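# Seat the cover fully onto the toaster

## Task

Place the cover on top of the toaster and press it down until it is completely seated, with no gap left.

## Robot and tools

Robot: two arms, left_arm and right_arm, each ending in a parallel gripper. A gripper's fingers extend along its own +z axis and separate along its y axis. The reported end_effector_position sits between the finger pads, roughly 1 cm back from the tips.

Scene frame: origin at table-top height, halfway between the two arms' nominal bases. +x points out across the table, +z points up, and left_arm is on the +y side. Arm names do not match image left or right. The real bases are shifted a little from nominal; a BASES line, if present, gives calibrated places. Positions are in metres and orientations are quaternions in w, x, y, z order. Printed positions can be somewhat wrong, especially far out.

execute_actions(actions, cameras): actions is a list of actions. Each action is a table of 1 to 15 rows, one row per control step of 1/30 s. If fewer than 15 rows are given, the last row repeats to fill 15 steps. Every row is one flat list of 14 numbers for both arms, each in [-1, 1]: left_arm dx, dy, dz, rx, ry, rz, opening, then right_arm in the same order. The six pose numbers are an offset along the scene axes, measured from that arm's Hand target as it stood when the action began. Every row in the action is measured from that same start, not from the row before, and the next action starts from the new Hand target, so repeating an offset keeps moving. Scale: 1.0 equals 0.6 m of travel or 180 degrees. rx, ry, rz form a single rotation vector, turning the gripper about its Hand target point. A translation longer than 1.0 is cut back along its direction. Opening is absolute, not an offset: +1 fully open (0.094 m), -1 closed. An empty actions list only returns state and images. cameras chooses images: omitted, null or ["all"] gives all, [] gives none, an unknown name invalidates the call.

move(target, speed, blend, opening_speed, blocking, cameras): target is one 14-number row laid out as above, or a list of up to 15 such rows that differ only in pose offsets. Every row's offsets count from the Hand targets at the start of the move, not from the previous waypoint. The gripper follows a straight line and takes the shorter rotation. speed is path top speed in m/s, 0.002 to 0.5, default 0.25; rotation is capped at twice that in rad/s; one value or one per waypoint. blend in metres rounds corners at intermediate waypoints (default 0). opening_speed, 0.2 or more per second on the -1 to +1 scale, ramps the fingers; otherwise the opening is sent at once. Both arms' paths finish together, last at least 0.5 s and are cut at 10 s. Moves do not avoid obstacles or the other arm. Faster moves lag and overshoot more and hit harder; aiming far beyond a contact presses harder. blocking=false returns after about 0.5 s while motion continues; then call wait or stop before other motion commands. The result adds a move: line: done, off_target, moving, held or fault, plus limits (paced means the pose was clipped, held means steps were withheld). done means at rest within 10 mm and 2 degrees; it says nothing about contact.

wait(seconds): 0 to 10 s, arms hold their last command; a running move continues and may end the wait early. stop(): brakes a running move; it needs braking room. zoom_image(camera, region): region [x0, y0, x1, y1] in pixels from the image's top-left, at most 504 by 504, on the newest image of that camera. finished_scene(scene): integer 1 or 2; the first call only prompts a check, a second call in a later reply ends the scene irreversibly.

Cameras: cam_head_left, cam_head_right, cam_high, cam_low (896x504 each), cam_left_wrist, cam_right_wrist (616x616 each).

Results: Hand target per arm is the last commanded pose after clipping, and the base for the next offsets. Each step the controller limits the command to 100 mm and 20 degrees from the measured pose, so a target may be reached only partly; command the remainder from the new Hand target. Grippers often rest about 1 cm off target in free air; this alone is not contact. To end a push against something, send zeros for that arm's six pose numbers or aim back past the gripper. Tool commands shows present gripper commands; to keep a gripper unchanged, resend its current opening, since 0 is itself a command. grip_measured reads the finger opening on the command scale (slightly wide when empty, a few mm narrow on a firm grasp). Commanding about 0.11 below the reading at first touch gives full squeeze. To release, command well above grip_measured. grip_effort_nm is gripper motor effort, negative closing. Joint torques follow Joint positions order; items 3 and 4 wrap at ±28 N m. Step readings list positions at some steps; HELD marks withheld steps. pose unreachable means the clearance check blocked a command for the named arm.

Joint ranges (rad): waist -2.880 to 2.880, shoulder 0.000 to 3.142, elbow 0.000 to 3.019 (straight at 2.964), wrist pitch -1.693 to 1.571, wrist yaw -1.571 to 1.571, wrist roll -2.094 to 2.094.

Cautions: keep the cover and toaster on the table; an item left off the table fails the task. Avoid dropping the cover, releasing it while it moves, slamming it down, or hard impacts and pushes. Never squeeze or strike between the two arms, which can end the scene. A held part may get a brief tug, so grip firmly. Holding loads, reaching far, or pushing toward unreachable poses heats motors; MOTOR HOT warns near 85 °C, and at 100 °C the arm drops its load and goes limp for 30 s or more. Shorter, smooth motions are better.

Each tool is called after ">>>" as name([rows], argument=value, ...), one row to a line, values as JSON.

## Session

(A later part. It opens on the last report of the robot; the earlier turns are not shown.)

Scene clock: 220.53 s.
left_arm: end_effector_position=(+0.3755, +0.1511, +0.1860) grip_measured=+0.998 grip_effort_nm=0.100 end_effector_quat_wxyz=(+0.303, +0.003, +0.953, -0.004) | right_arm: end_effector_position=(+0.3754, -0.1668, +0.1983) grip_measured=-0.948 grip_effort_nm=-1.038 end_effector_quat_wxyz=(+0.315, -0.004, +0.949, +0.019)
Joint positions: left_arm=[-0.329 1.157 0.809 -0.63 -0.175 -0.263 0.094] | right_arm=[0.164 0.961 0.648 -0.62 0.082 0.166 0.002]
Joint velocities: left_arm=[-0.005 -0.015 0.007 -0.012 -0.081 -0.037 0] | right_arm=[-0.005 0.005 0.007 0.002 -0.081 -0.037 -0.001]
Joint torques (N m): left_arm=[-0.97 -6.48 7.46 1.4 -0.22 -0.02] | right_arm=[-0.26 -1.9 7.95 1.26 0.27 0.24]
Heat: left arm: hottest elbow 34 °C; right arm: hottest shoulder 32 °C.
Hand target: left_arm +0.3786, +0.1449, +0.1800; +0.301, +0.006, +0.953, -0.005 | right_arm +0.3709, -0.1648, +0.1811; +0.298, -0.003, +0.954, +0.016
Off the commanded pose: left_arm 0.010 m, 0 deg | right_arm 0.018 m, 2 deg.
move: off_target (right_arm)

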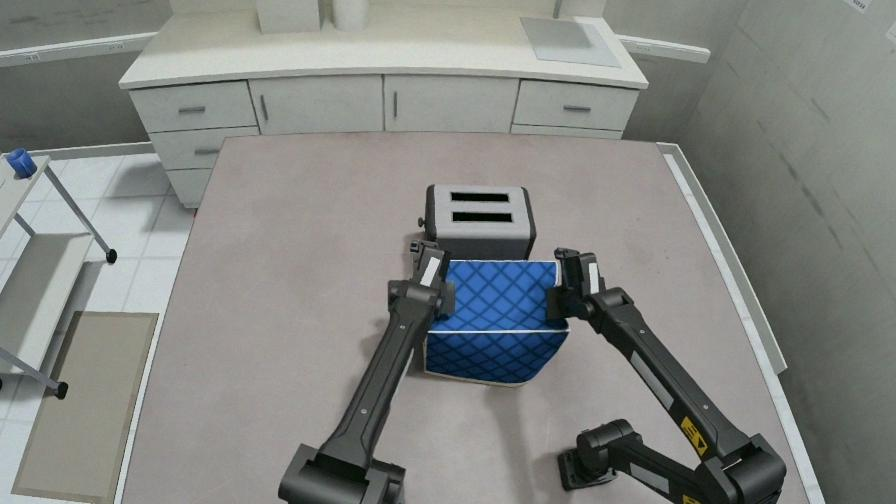

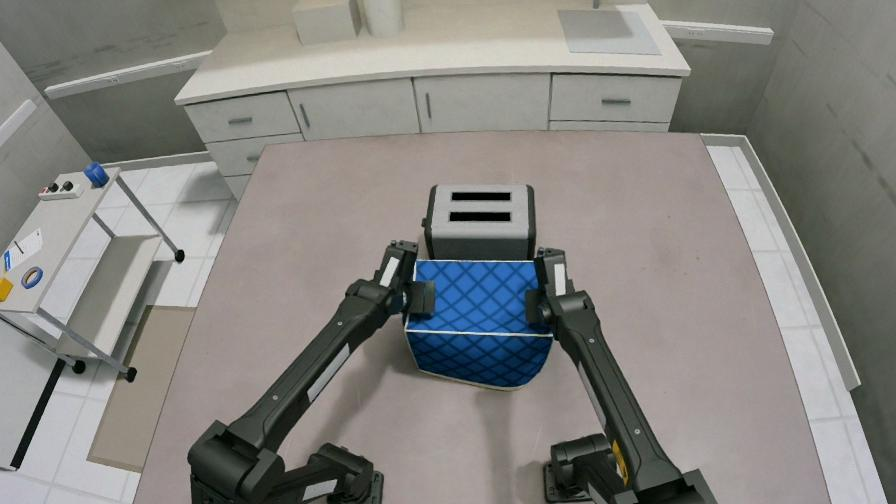

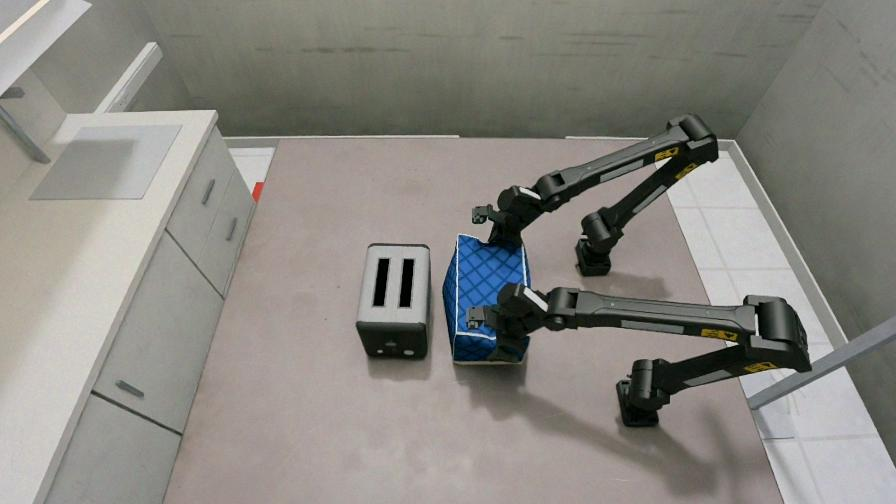

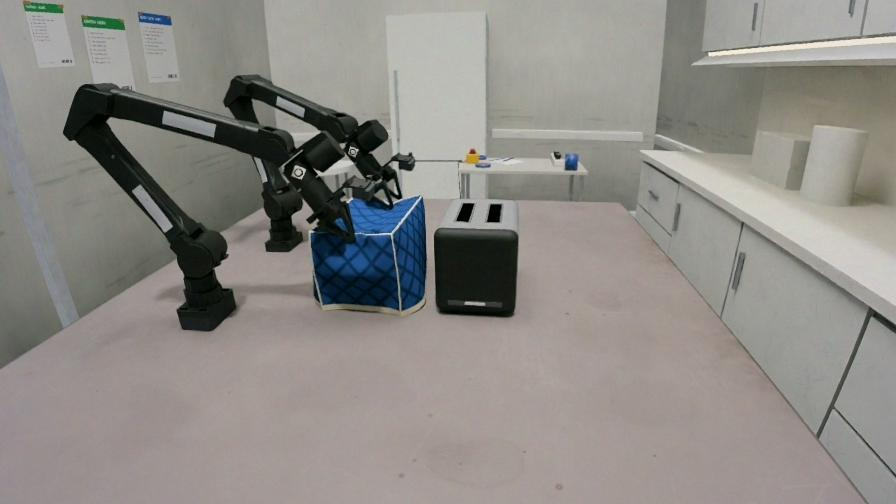

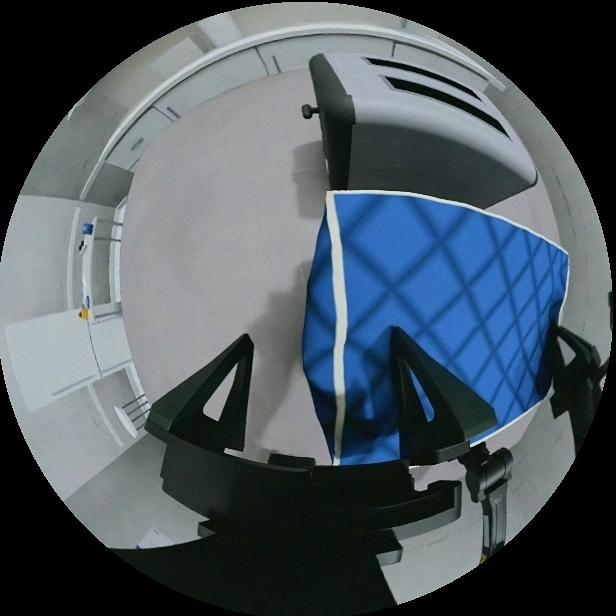

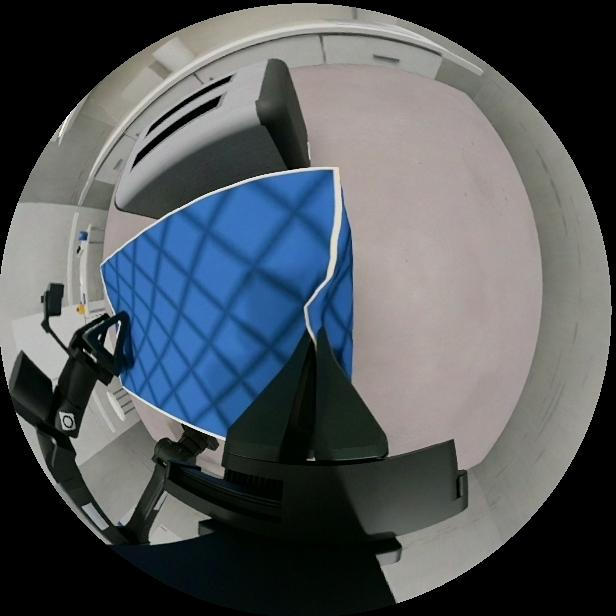

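>>> move(target=[0,-0.02,-0.017,0,0,0,1,0,0,0,0,0,0,-1], speed=0.06, cameras=[])

>>> move(target=[0,0,0,0,0,0,-1,0,0,0,0,0,0,-1], opening_speed=0.6)

Scene clock: 226.73 s.
left_arm: end_effector_position=(+0.3771, +0.1410, +0.1782) grip_measured=+0.998 grip_effort_nm=0.100 end_effector_quat_wxyz=(+0.305, +0.001, +0.952, -0.005) | right_arm: end_effector_position=(+0.3754, -0.1669, +0.1983) grip_measured=-0.948 grip_effort_nm=-1.028 end_effector_quat_wxyz=(+0.315, -0.003, +0.949, +0.018)
Joint positions: left_arm=[-0.357 1.179 0.802 -0.6 -0.192 -0.289 0.094] | right_arm=[0.164 0.961 0.648 -0.62 0.083 0.166 0.002]
Joint velocities: left_arm=[0.005 -0.015 -0.002 -0.002 0.051 0.007 0] | right_arm=[0.005 -0.015 -0.002 -0.002 0.007 -0.007 0]
Joint torques (N m): left_arm=[-1.67 -6.71 7.41 1.35 -0.23 -0.02] | right_arm=[-0.21 -1.96 7.98 1.28 0.24 0.24]
Heat: left arm: hottest elbow 34 °C; right arm: hottest shoulder 32 °C.
Hand target: left_arm +0.3785, +0.1331, +0.1697; +0.301, +0.006, +0.954, -0.005 | right_arm +0.3709, -0.1648, +0.1811; +0.298, -0.003, +0.954, +0.016
Off the commanded pose: left_arm 0.012 m, 1 deg | right_arm 0.018 m, 2 deg.
move: off_target (left_arm, right_arm)
No camera images: "cameras" was empty.

Scene clock: 230.37 s.
left_arm: end_effector_position=(+0.3771, +0.1404, +0.1771) grip_measured=-0.987 grip_effort_nm=-0.510 end_effector_quat_wxyz=(+0.306, +0.002, +0.952, -0.002) | right_arm: end_effector_position=(+0.3756, -0.1682, +0.1984) grip_measured=-0.948 grip_effort_nm=-1.033 end_effector_quat_wxyz=(+0.316, -0.002, +0.949, +0.015)
Joint positions: left_arm=[-0.361 1.181 0.801 -0.597 -0.2 -0.291 0.001] | right_arm=[0.164 0.961 0.648 -0.62 0.091 0.166 0.002]
Joint velocities: left_arm=[-0.005 0.015 -0.002 -0.002 -0.037 -0.022 -0.001] | right_arm=[-0.015 0.005 0.002 0.002 -0.037 0.007 -0.001]
Joint torques (N m): left_arm=[-0.67 -6.48 7.5 1.24 0.02 -0.02] | right_arm=[-0.21 -1.9 7.94 1.24 -0.05 0.23]
Heat: left arm: hottest elbow 34 °C; right arm: hottest shoulder 32 °C.
Hand target: left_arm +0.3785, +0.1331, +0.1696; +0.301, +0.006, +0.954, -0.005 | right_arm +0.3709, -0.1648, +0.1811; +0.298, -0.003, +0.954, +0.016
Off the commanded pose: left_arm 0.010 m, 1 deg | right_arm 0.018 m, 2 deg.
move: off_target (right_arm)

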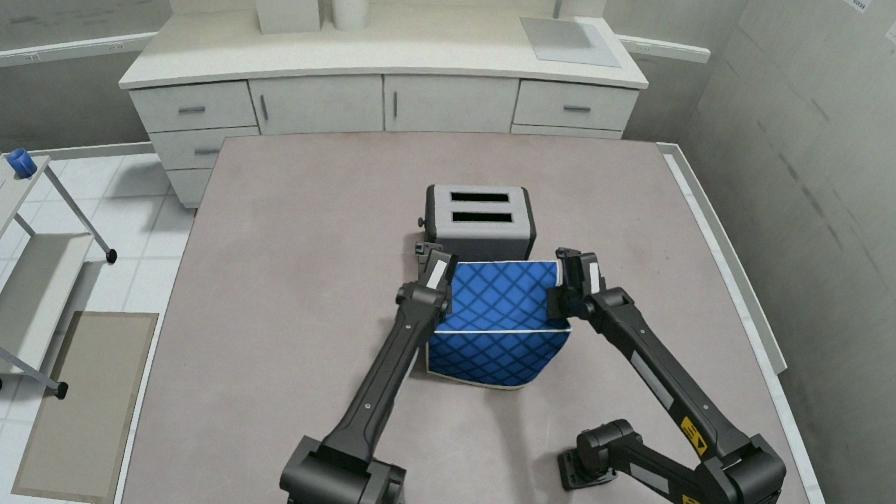

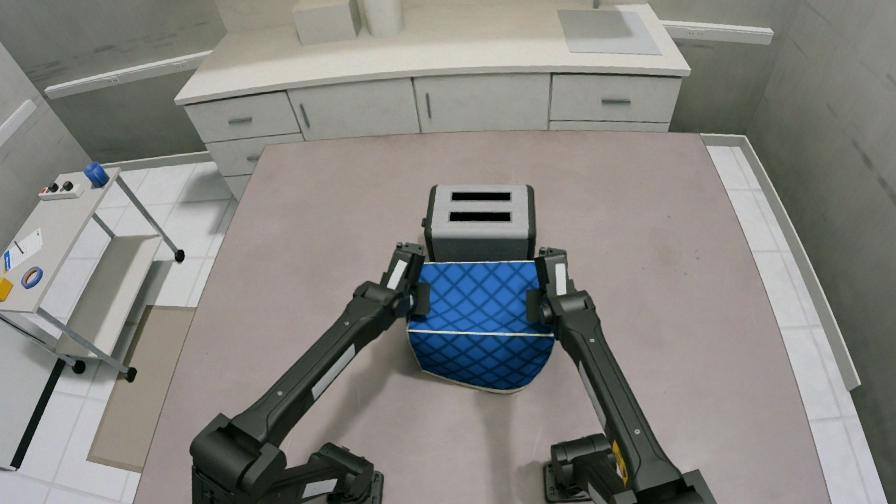

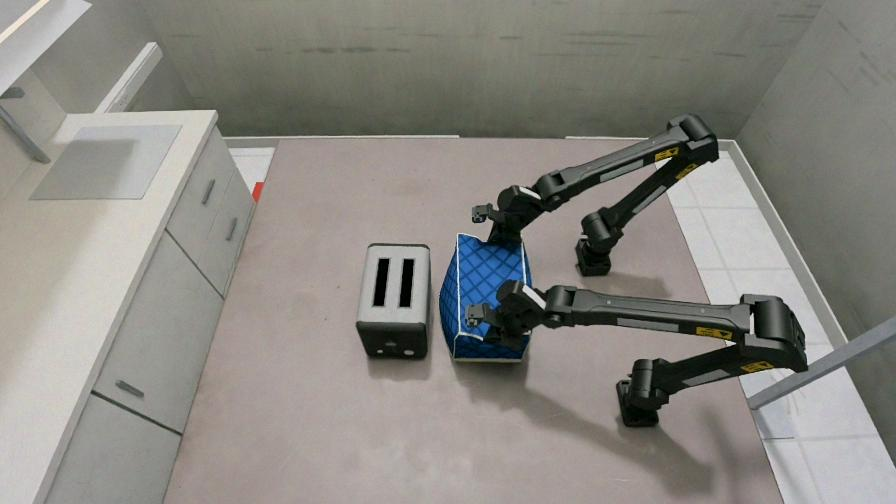

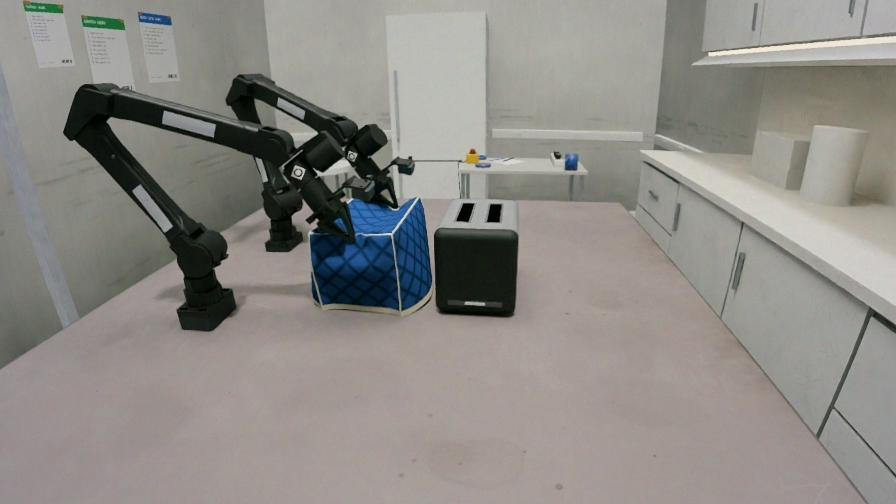

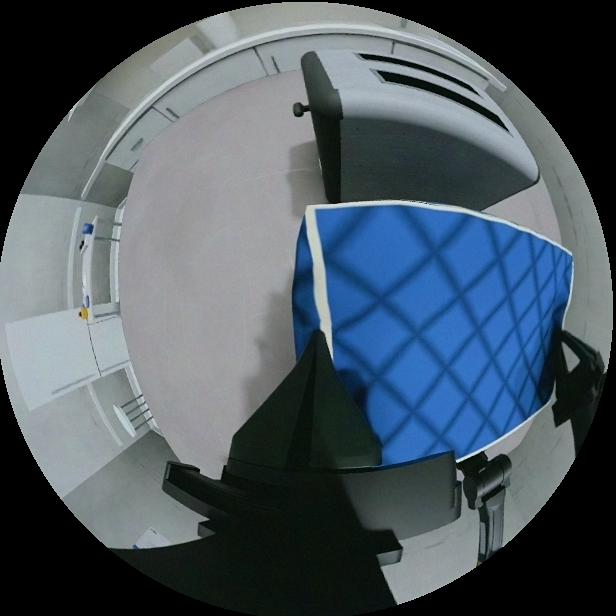

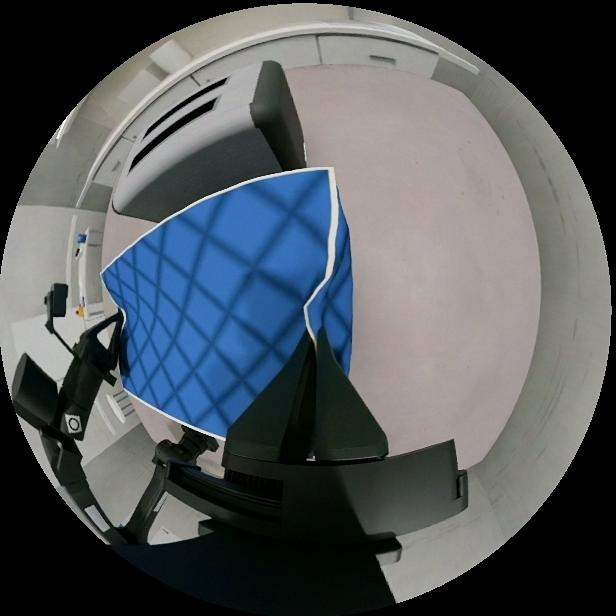

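>>> move(target=[0,0,0.12,0,0,0,-1,0,0,0.11,0,0,0,-1], speed=0.06)

Scene clock: 234.43 s.
left_arm: end_effector_position=(+0.3694, +0.1427, +0.2115) grip_measured=-0.989 grip_effort_nm=-0.559 end_effector_quat_wxyz=(+0.277, +0.005, +0.961, +0.008) | right_arm: end_effector_position=(+0.3581, -0.1716, +0.2136) grip_measured=-0.948 grip_effort_nm=-1.038 end_effector_quat_wxyz=(+0.268, -0.005, +0.963, +0.006)
Joint positions: left_arm=[-0.361 1.155 0.899 -0.785 -0.198 -0.291 0.001] | right_arm=[0.164 0.943 0.716 -0.807 0.09 0.166 0.002]
Joint velocities: left_arm=[-0.005 -0.005 -0.017 0.007 0.022 0.022 -0.001] | right_arm=[-0.015 0.005 -0.012 -0.002 0.066 -0.007 -0.001]
Joint torques (N m): left_arm=[-1.08 -9.99 11.17 0.49 -0.07 -0.04] | right_arm=[-0.26 -4.42 14.95 0.66 -0.05 0.24]
Heat: left arm: hottest elbow 34 °C; right arm: hottest shoulder 32 °C.
Hand target: left_arm +0.3785, +0.1318, +0.2414; +0.301, +0.006, +0.953, -0.005 | right_arm +0.3719, -0.1646, +0.2471; +0.298, -0.003, +0.954, +0.016
Off the commanded pose: left_arm 0.033 m, 3 deg | right_arm 0.037 m, 4 deg.
move: off_target (left_arm, right_arm)

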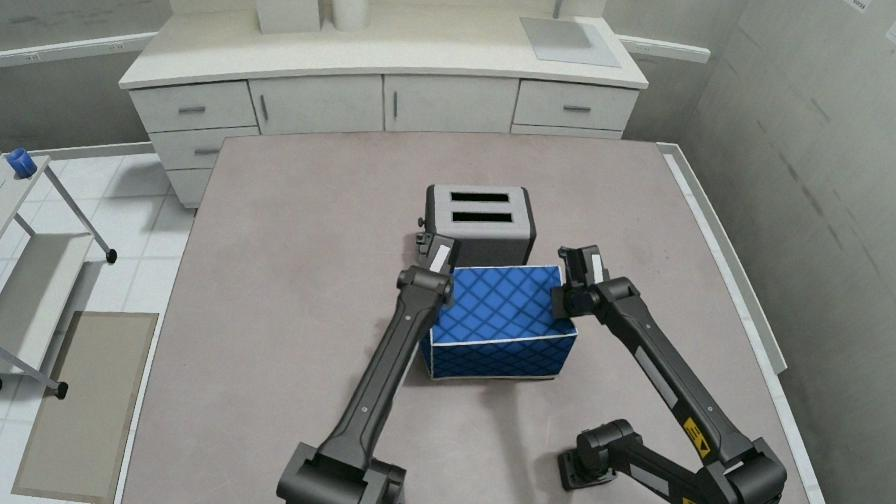

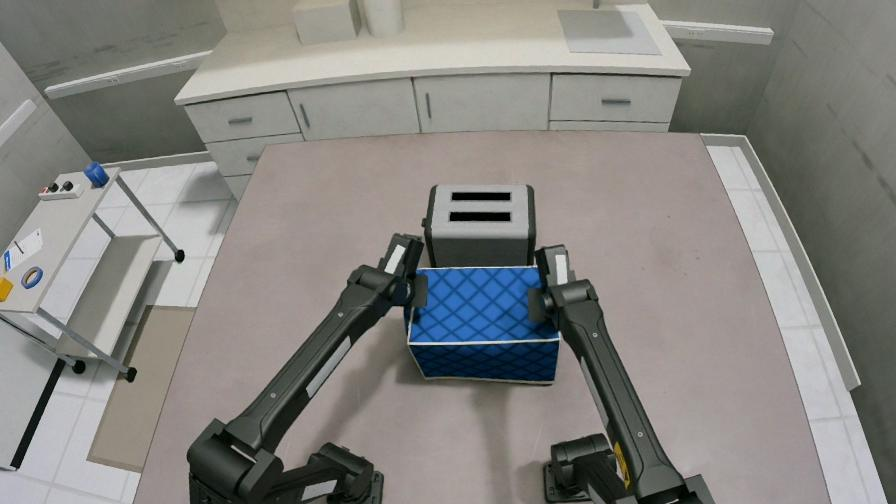

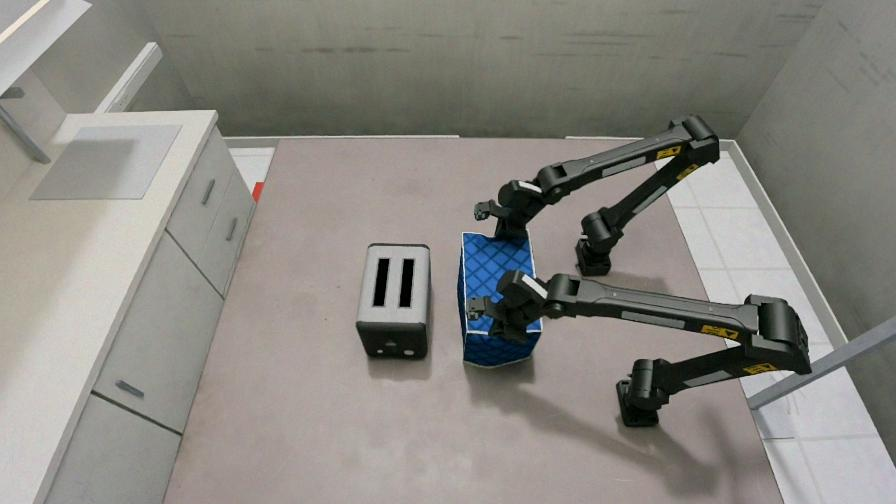

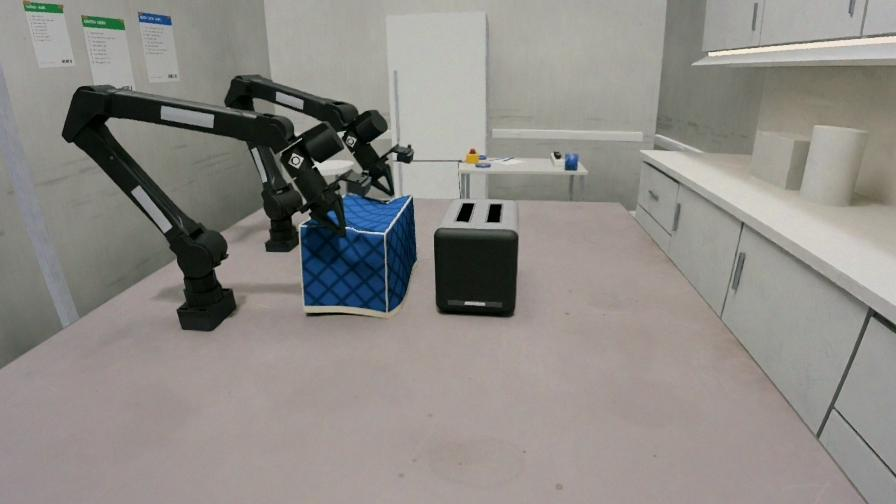

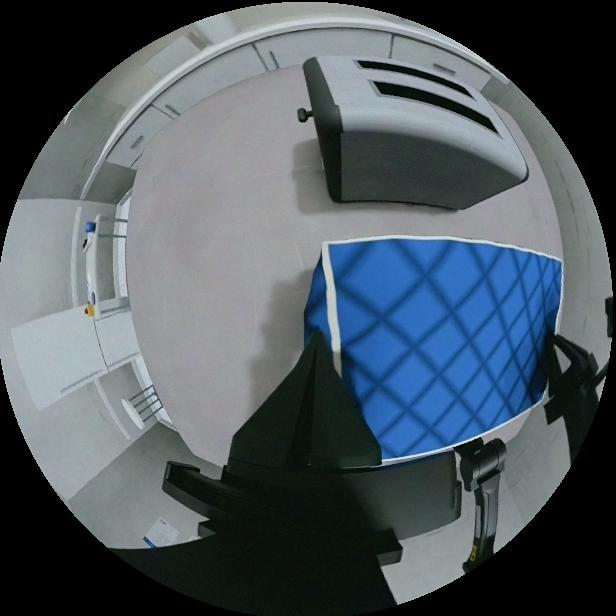

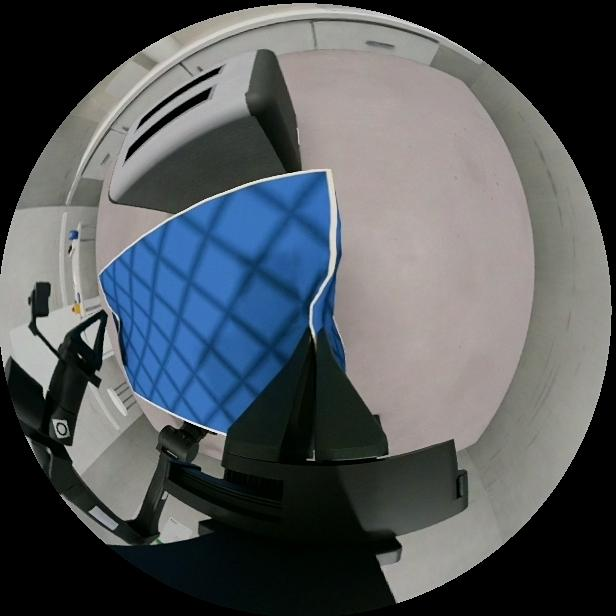

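>>> move(target=[0.0,0,-0.05,0,0,0,-1,0.0,0,-0.09,0,0,0,-1], speed=0.08, cameras=[])

>>> move(target=[0.0,0.03,0.09,0,0,0,-0.7,0.0,0,0,0,0,0,-1], speed=0.1, cameras=["cam_left_wrist"])

>>> move(target=[0.01,-0.04,0,0,0,0,1,0,0,0,0,0,0,-1], speed=0.1, cameras=["cam_left_wrist","cam_low"])

Scene clock: 243.43 s.
left_arm: end_effector_position=(+0.3747, +0.1408, +0.2091) grip_measured=-0.989 grip_effort_nm=-0.574 end_effector_quat_wxyz=(+0.293, +0.004, +0.956, +0.002) | right_arm: end_effector_position=(+0.3732, -0.1684, +0.2080) grip_measured=-0.948 grip_effort_nm=-1.028 end_effector_quat_wxyz=(+0.312, -0.003, +0.950, +0.015)
Joint positions: left_arm=[-0.361 1.155 0.88 -0.73 -0.198 -0.291 0.001] | right_arm=[0.164 0.947 0.67 -0.665 0.089 0.166 0.002]
Joint velocities: left_arm=[0.005 -0.015 0.002 0.002 -0.051 -0.007 0.001] | right_arm=[-0.015 -0.005 0.002 -0.022 0.007 -0.022 -0.001]
Joint torques (N m): left_arm=[-1.26 -8 8.05 1.39 -0.08 -0.04] | right_arm=[-0.21 -1.85 8.34 1.39 0.01 0.24]
Heat: left arm: hottest elbow 34 °C; right arm: hottest shoulder 32 °C.
Hand target: left_arm +0.3785, +0.1324, +0.2115; +0.301, +0.006, +0.954, -0.005 | right_arm +0.3711, -0.1648, +0.1931; +0.298, -0.003, +0.954, +0.016
Off the commanded pose: left_arm 0.010 m, 1 deg | right_arm 0.015 m, 2 deg.
move: off_target (right_arm)
No camera images: "cameras" was empty.

Scene clock: 244.67 s.
left_arm: end_effector_position=(+0.3672, +0.1467, +0.2389) grip_measured=-0.702 grip_effort_nm=0.095 end_effector_quat_wxyz=(+0.281, +0.010, +0.960, +0.000) | right_arm: end_effector_position=(+0.3732, -0.1684, +0.2080) grip_measured=-0.948 grip_effort_nm=-1.033 end_effector_quat_wxyz=(+0.312, -0.003, +0.950, +0.015)
Joint positions: left_arm=[-0.345 1.12 0.943 -0.848 -0.175 -0.27 0.014] | right_arm=[0.164 0.947 0.67 -0.665 0.089 0.166 0.002]
Joint velocities: left_arm=[-0.005 0.005 -0.002 -0.007 -0.022 -0.007 -0.001] | right_arm=[-0.005 -0.015 -0.022 -0.002 -0.066 -0.051 0]
Joint torques (N m): left_arm=[1.26 -8.94 11.1 0.43 0.04 0.16] | right_arm=[-0.26 -1.79 8.34 1.42 0.01 0.24]
Heat: left arm: hottest elbow 35 °C; right arm: hottest shoulder 32 °C.
Hand target: left_arm +0.3785, +0.1492, +0.2655; +0.301, +0.006, +0.953, -0.005 | right_arm +0.3711, -0.1648, +0.1931; +0.298, -0.003, +0.954, +0.016
Off the commanded pose: left_arm 0.029 m, 3 deg | right_arm 0.015 m, 2 deg.
move: off_target (left_arm, right_arm)
Images, in order (width x height): cam_left_wrist 616x616.

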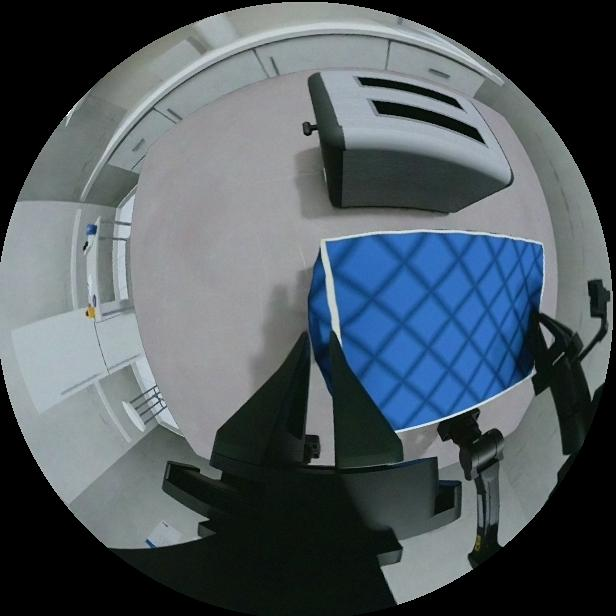

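Scene clock: 245.73 s.
left_arm: end_effector_position=(+0.3733, +0.1356, +0.2468) grip_measured=+0.998 grip_effort_nm=0.110 end_effector_quat_wxyz=(+0.289, +0.006, +0.957, +0.001) | right_arm: end_effector_position=(+0.3732, -0.1684, +0.2080) grip_measured=-0.948 grip_effort_nm=-1.043 end_effector_quat_wxyz=(+0.312, -0.003, +0.950, +0.015)
Joint positions: left_arm=[-0.374 1.136 0.97 -0.849 -0.199 -0.299 0.094] | right_arm=[0.164 0.947 0.67 -0.665 0.089 0.166 0.002]
Joint velocities: left_arm=[-0.005 0.005 -0.012 -0.007 0.066 0.022 0] | right_arm=[-0.005 0.005 -0.002 -0.007 0.037 0.022 0]
Joint torques (N m): left_arm=[-1.2 -7.47 11.43 0.59 -0.3 -0.05] | right_arm=[-0.26 -1.79 8.35 1.43 0.01 0.24]
Heat: left arm: hottest elbow 35 °C; right arm: hottest shoulder 32 °C.
Hand target: left_arm +0.3844, +0.1254, +0.2654; +0.301, +0.006, +0.954, -0.005 | right_arm +0.3711, -0.1648, +0.1931; +0.298, -0.003, +0.954, +0.016
Off the commanded pose: left_arm 0.024 m, 2 deg | right_arm 0.016 m, 2 deg.
move: off_target (left_arm, right_arm)
Images, in order (width x height): cam_low 896x504, cam_left_wrist 616x616.

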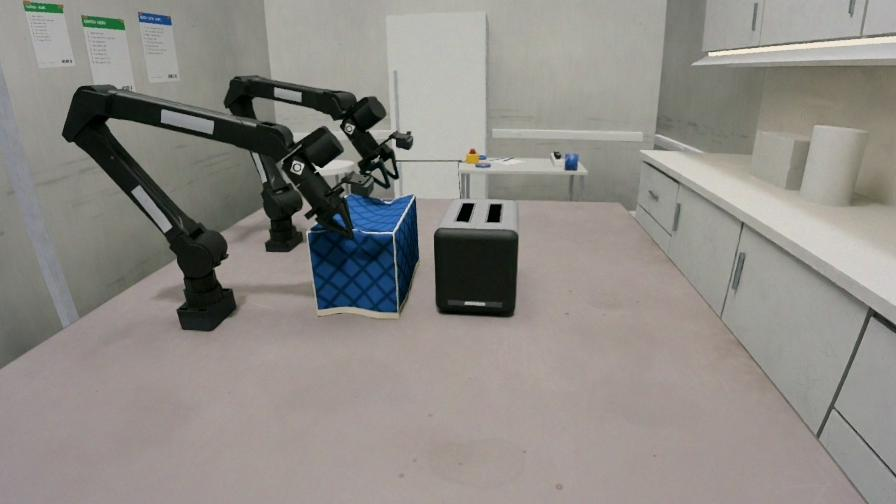

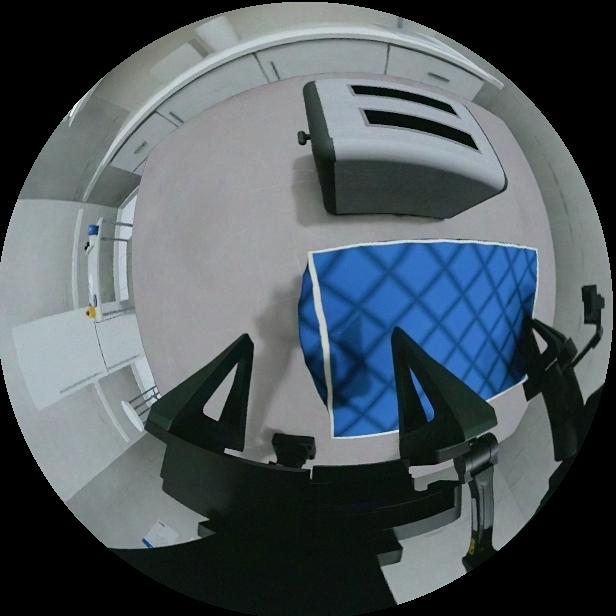

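>>> move(target=[-0.01,-0.01,-0.122,0,0,0,1,0,0,0,0,0,0,-1], speed=0.08, cameras=["cam_left_wrist"])

>>> move(target=[0,0,0,0,0,0,-1,0,0,0,0,0,0,-1], opening_speed=0.6, cameras=["cam_left_wrist","cam_low"])

Scene clock: 253.73 s.
left_arm: end_effector_position=(+0.3747, +0.1293, +0.1937) grip_measured=+0.998 grip_effort_nm=0.100 end_effector_quat_wxyz=(+0.297, +0.004, +0.955, -0.002) | right_arm: end_effector_position=(+0.3732, -0.1684, +0.2080) grip_measured=-0.948 grip_effort_nm=-1.038 end_effector_quat_wxyz=(+0.312, -0.003, +0.950, +0.015)
Joint positions: left_arm=[-0.39 1.177 0.851 -0.676 -0.21 -0.316 0.094] | right_arm=[0.164 0.947 0.67 -0.665 0.089 0.166 0.002]
Joint velocities: left_arm=[0.005 -0.015 -0.007 0.002 -0.007 -0.022 0.001] | right_arm=[-0.015 0.005 0.007 -0.002 -0.051 0.037 -0.001]
Joint torques (N m): left_arm=[-0.97 -7.47 7.86 1.58 -0.28 -0.05] | right_arm=[-0.15 -1.61 8.35 1.46 0.02 0.23]
Heat: left arm: hottest elbow 37 °C; right arm: hottest shoulder 31 °C.
Hand target: left_arm +0.3785, +0.1210, +0.1921; +0.301, +0.006, +0.954, -0.005 | right_arm +0.3711, -0.1648, +0.1931; +0.298, -0.003, +0.954, +0.016
Off the commanded pose: left_arm 0.011 m, 1 deg | right_arm 0.016 m, 2 deg.
move: off_target (left_arm, right_arm)
Images, in order (width x height): cam_left_wrist 616x616.

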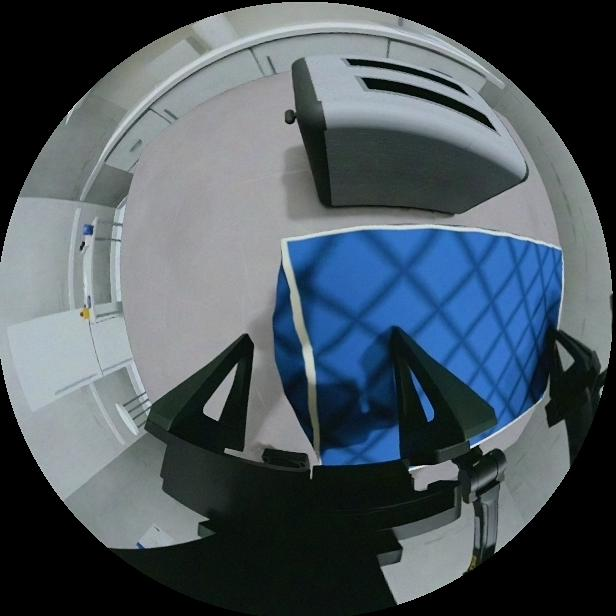

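Scene clock: 257.37 s.
left_arm: end_effector_position=(+0.3755, +0.1301, +0.1943) grip_measured=-0.987 grip_effort_nm=-0.520 end_effector_quat_wxyz=(+0.299, +0.002, +0.954, +0.001) | right_arm: end_effector_position=(+0.3735, -0.1686, +0.2081) grip_measured=-0.948 grip_effort_nm=-1.028 end_effector_quat_wxyz=(+0.312, -0.002, +0.950, +0.014)
Joint positions: left_arm=[-0.391 1.177 0.851 -0.673 -0.218 -0.317 0.001] | right_arm=[0.164 0.947 0.67 -0.663 0.09 0.166 0.002]
Joint velocities: left_arm=[-0.015 -0.005 -0.002 -0.007 -0.037 0.007 0] | right_arm=[-0.005 -0.005 0.012 -0.007 -0.037 -0.037 0]
Joint torques (N m): left_arm=[-1.2 -7.59 7.9 1.48 0.03 -0.05] | right_arm=[-0.21 -1.85 8.38 1.4 -0.04 0.23]
Heat: left arm: hottest elbow 37 °C; right arm: hottest shoulder 31 °C.
Hand target: left_arm +0.3785, +0.1210, +0.1921; +0.301, +0.006, +0.954, -0.005 | right_arm +0.3711, -0.1647, +0.1931; +0.298, -0.003, +0.954, +0.016
Off the commanded pose: left_arm 0.010 m, 1 deg | right_arm 0.016 m, 2 deg.
move: off_target (right_arm)
Images, in order (width x height): cam_low 896x504, cam_left_wrist 616x616.

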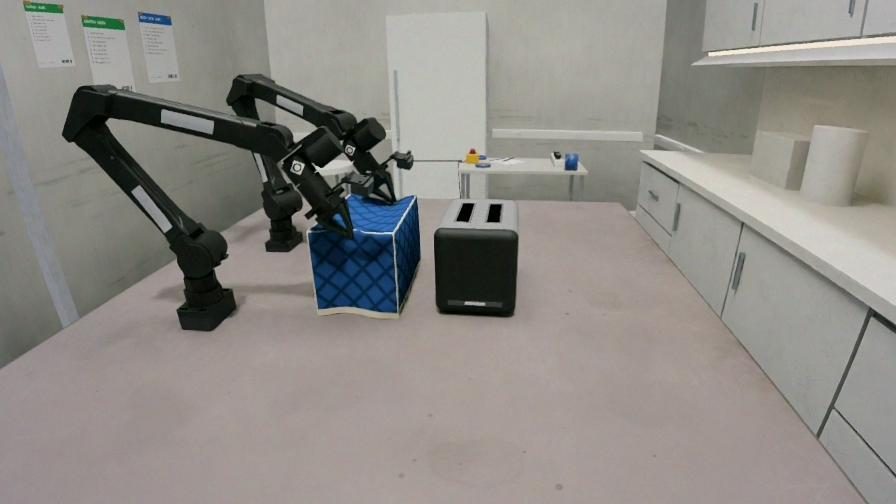

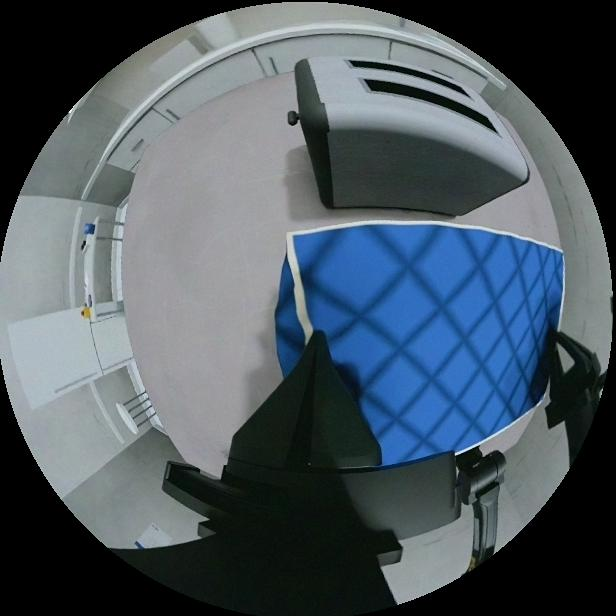

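>>> zoom_image(camera="cam_left_wrist", region=[240, 270, 400, 430])

>>> zoom_image(camera="cam_right_wrist", region=[230, 270, 390, 430])

Scaled by 3.150 from the camera's 616x616 image, which has a finer 880x880 frame.

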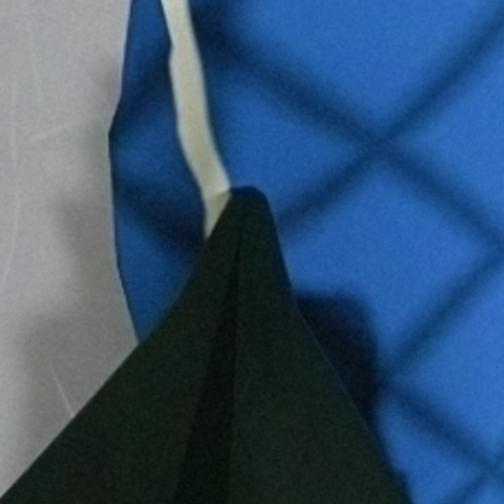

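This scene's latest camera images include none from cam_right_wrist. They are from: cam_low, cam_left_wrist. cam_right_wrist's image comes with the result of a call that names it in "cameras".

>>> move(target=[0,0,0.11,0,0,0,-1,0,0,0.11,0,0,0,-1], speed=0.06)

Scene clock: 267.77 s.
left_arm: end_effector_position=(+0.3706, +0.1310, +0.2280) grip_measured=-0.989 grip_effort_nm=-0.564 end_effector_quat_wxyz=(+0.277, +0.006, +0.961, +0.009) | right_arm: end_effector_position=(+0.3577, -0.1717, +0.2232) grip_measured=-0.948 grip_effort_nm=-1.033 end_effector_quat_wxyz=(+0.265, -0.005, +0.964, +0.005)
Joint positions: left_arm=[-0.393 1.16 0.948 -0.835 -0.217 -0.318 0.001] | right_arm=[0.164 0.939 0.742 -0.843 0.09 0.166 0.002]
Joint velocities: left_arm=[-0.005 -0.005 -0.002 0.002 0.022 0.066 -0.001] | right_arm=[-0.005 0.005 -0.012 -0.002 -0.007 0.007 -0.001]
Joint torques (N m): left_arm=[-1.14 -10.11 11.17 0.44 -0.05 -0.04] | right_arm=[-0.21 -4.25 15.31 0.72 -0.05 0.22]
Heat: left arm: hottest elbow 37 °C; right arm: hottest shoulder 31 °C.
Hand target: left_arm +0.3784, +0.1197, +0.2580; +0.301, +0.006, +0.954, -0.005 | right_arm +0.3721, -0.1645, +0.2593; +0.298, -0.003, +0.954, +0.017
Off the commanded pose: left_arm 0.033 m, 3 deg | right_arm 0.039 m, 4 deg.
move: off_target (left_arm, right_arm)

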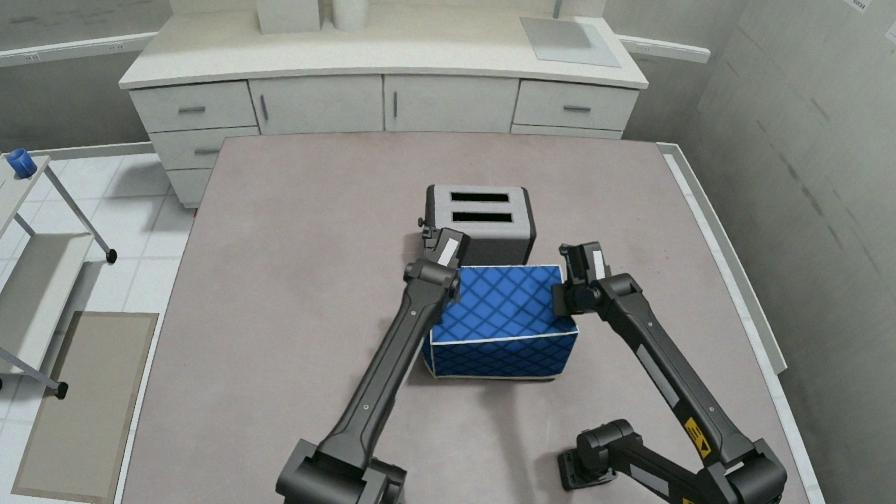

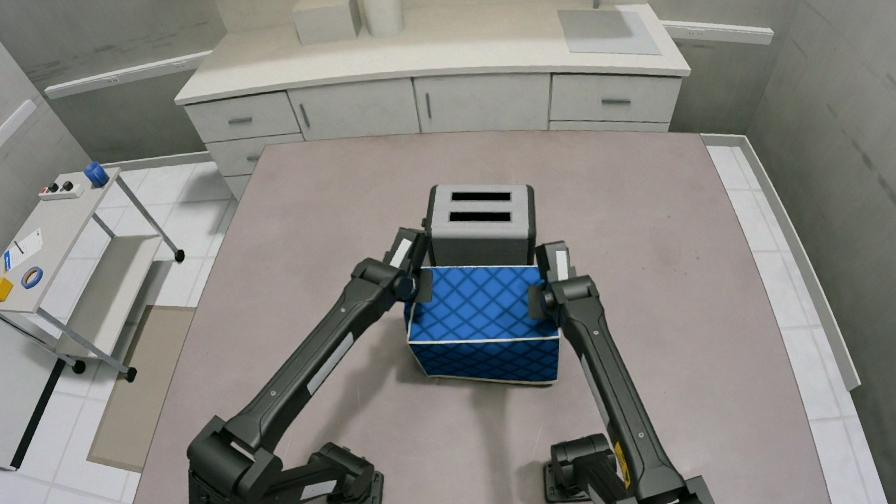

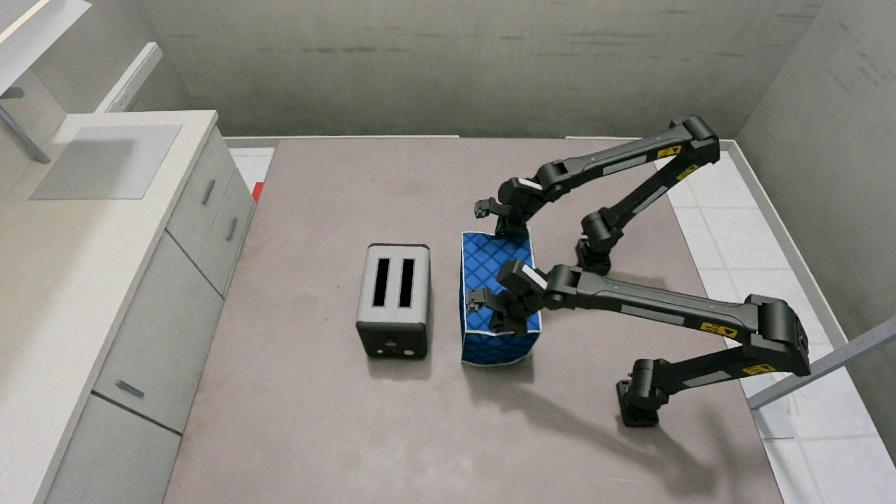

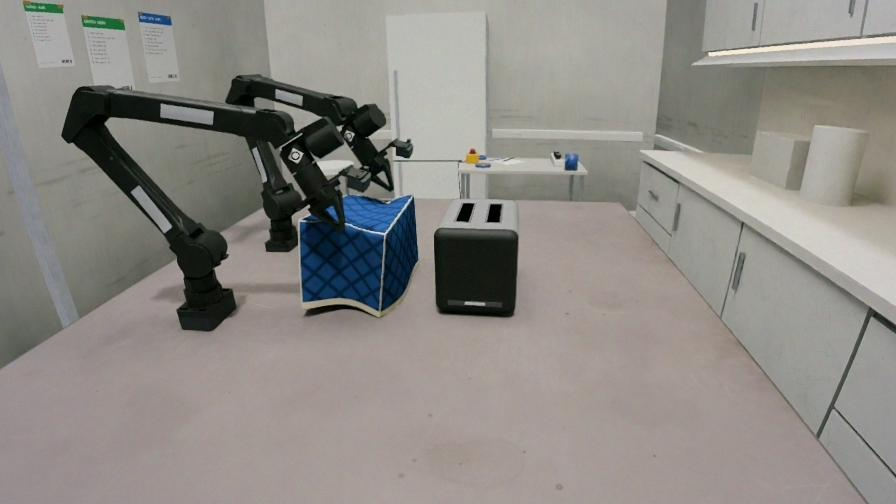

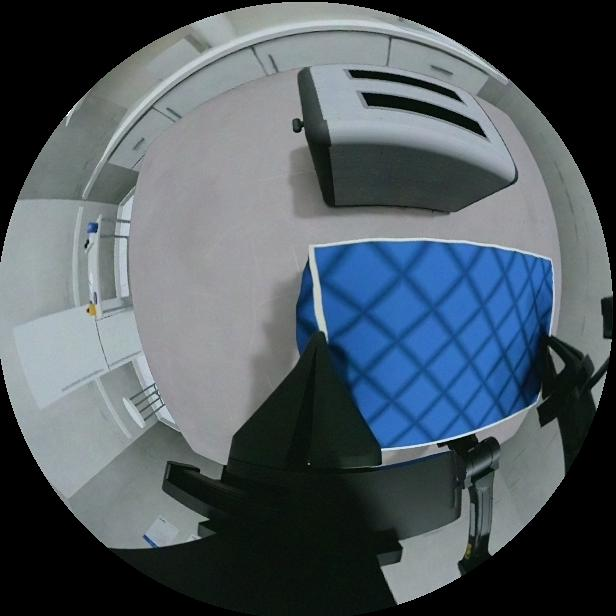

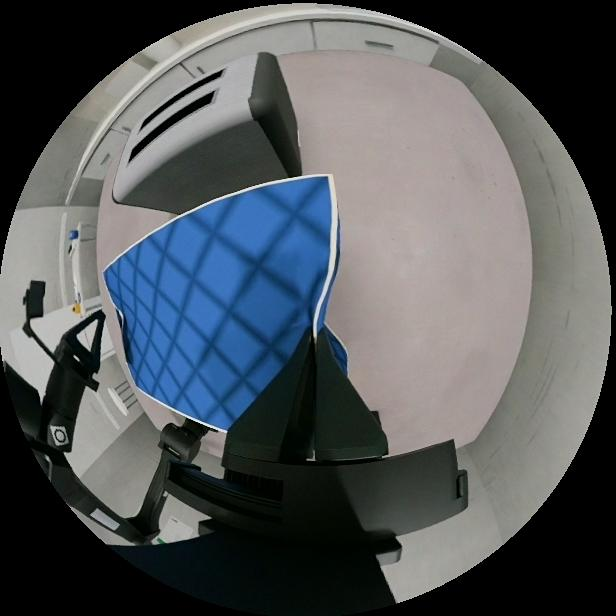

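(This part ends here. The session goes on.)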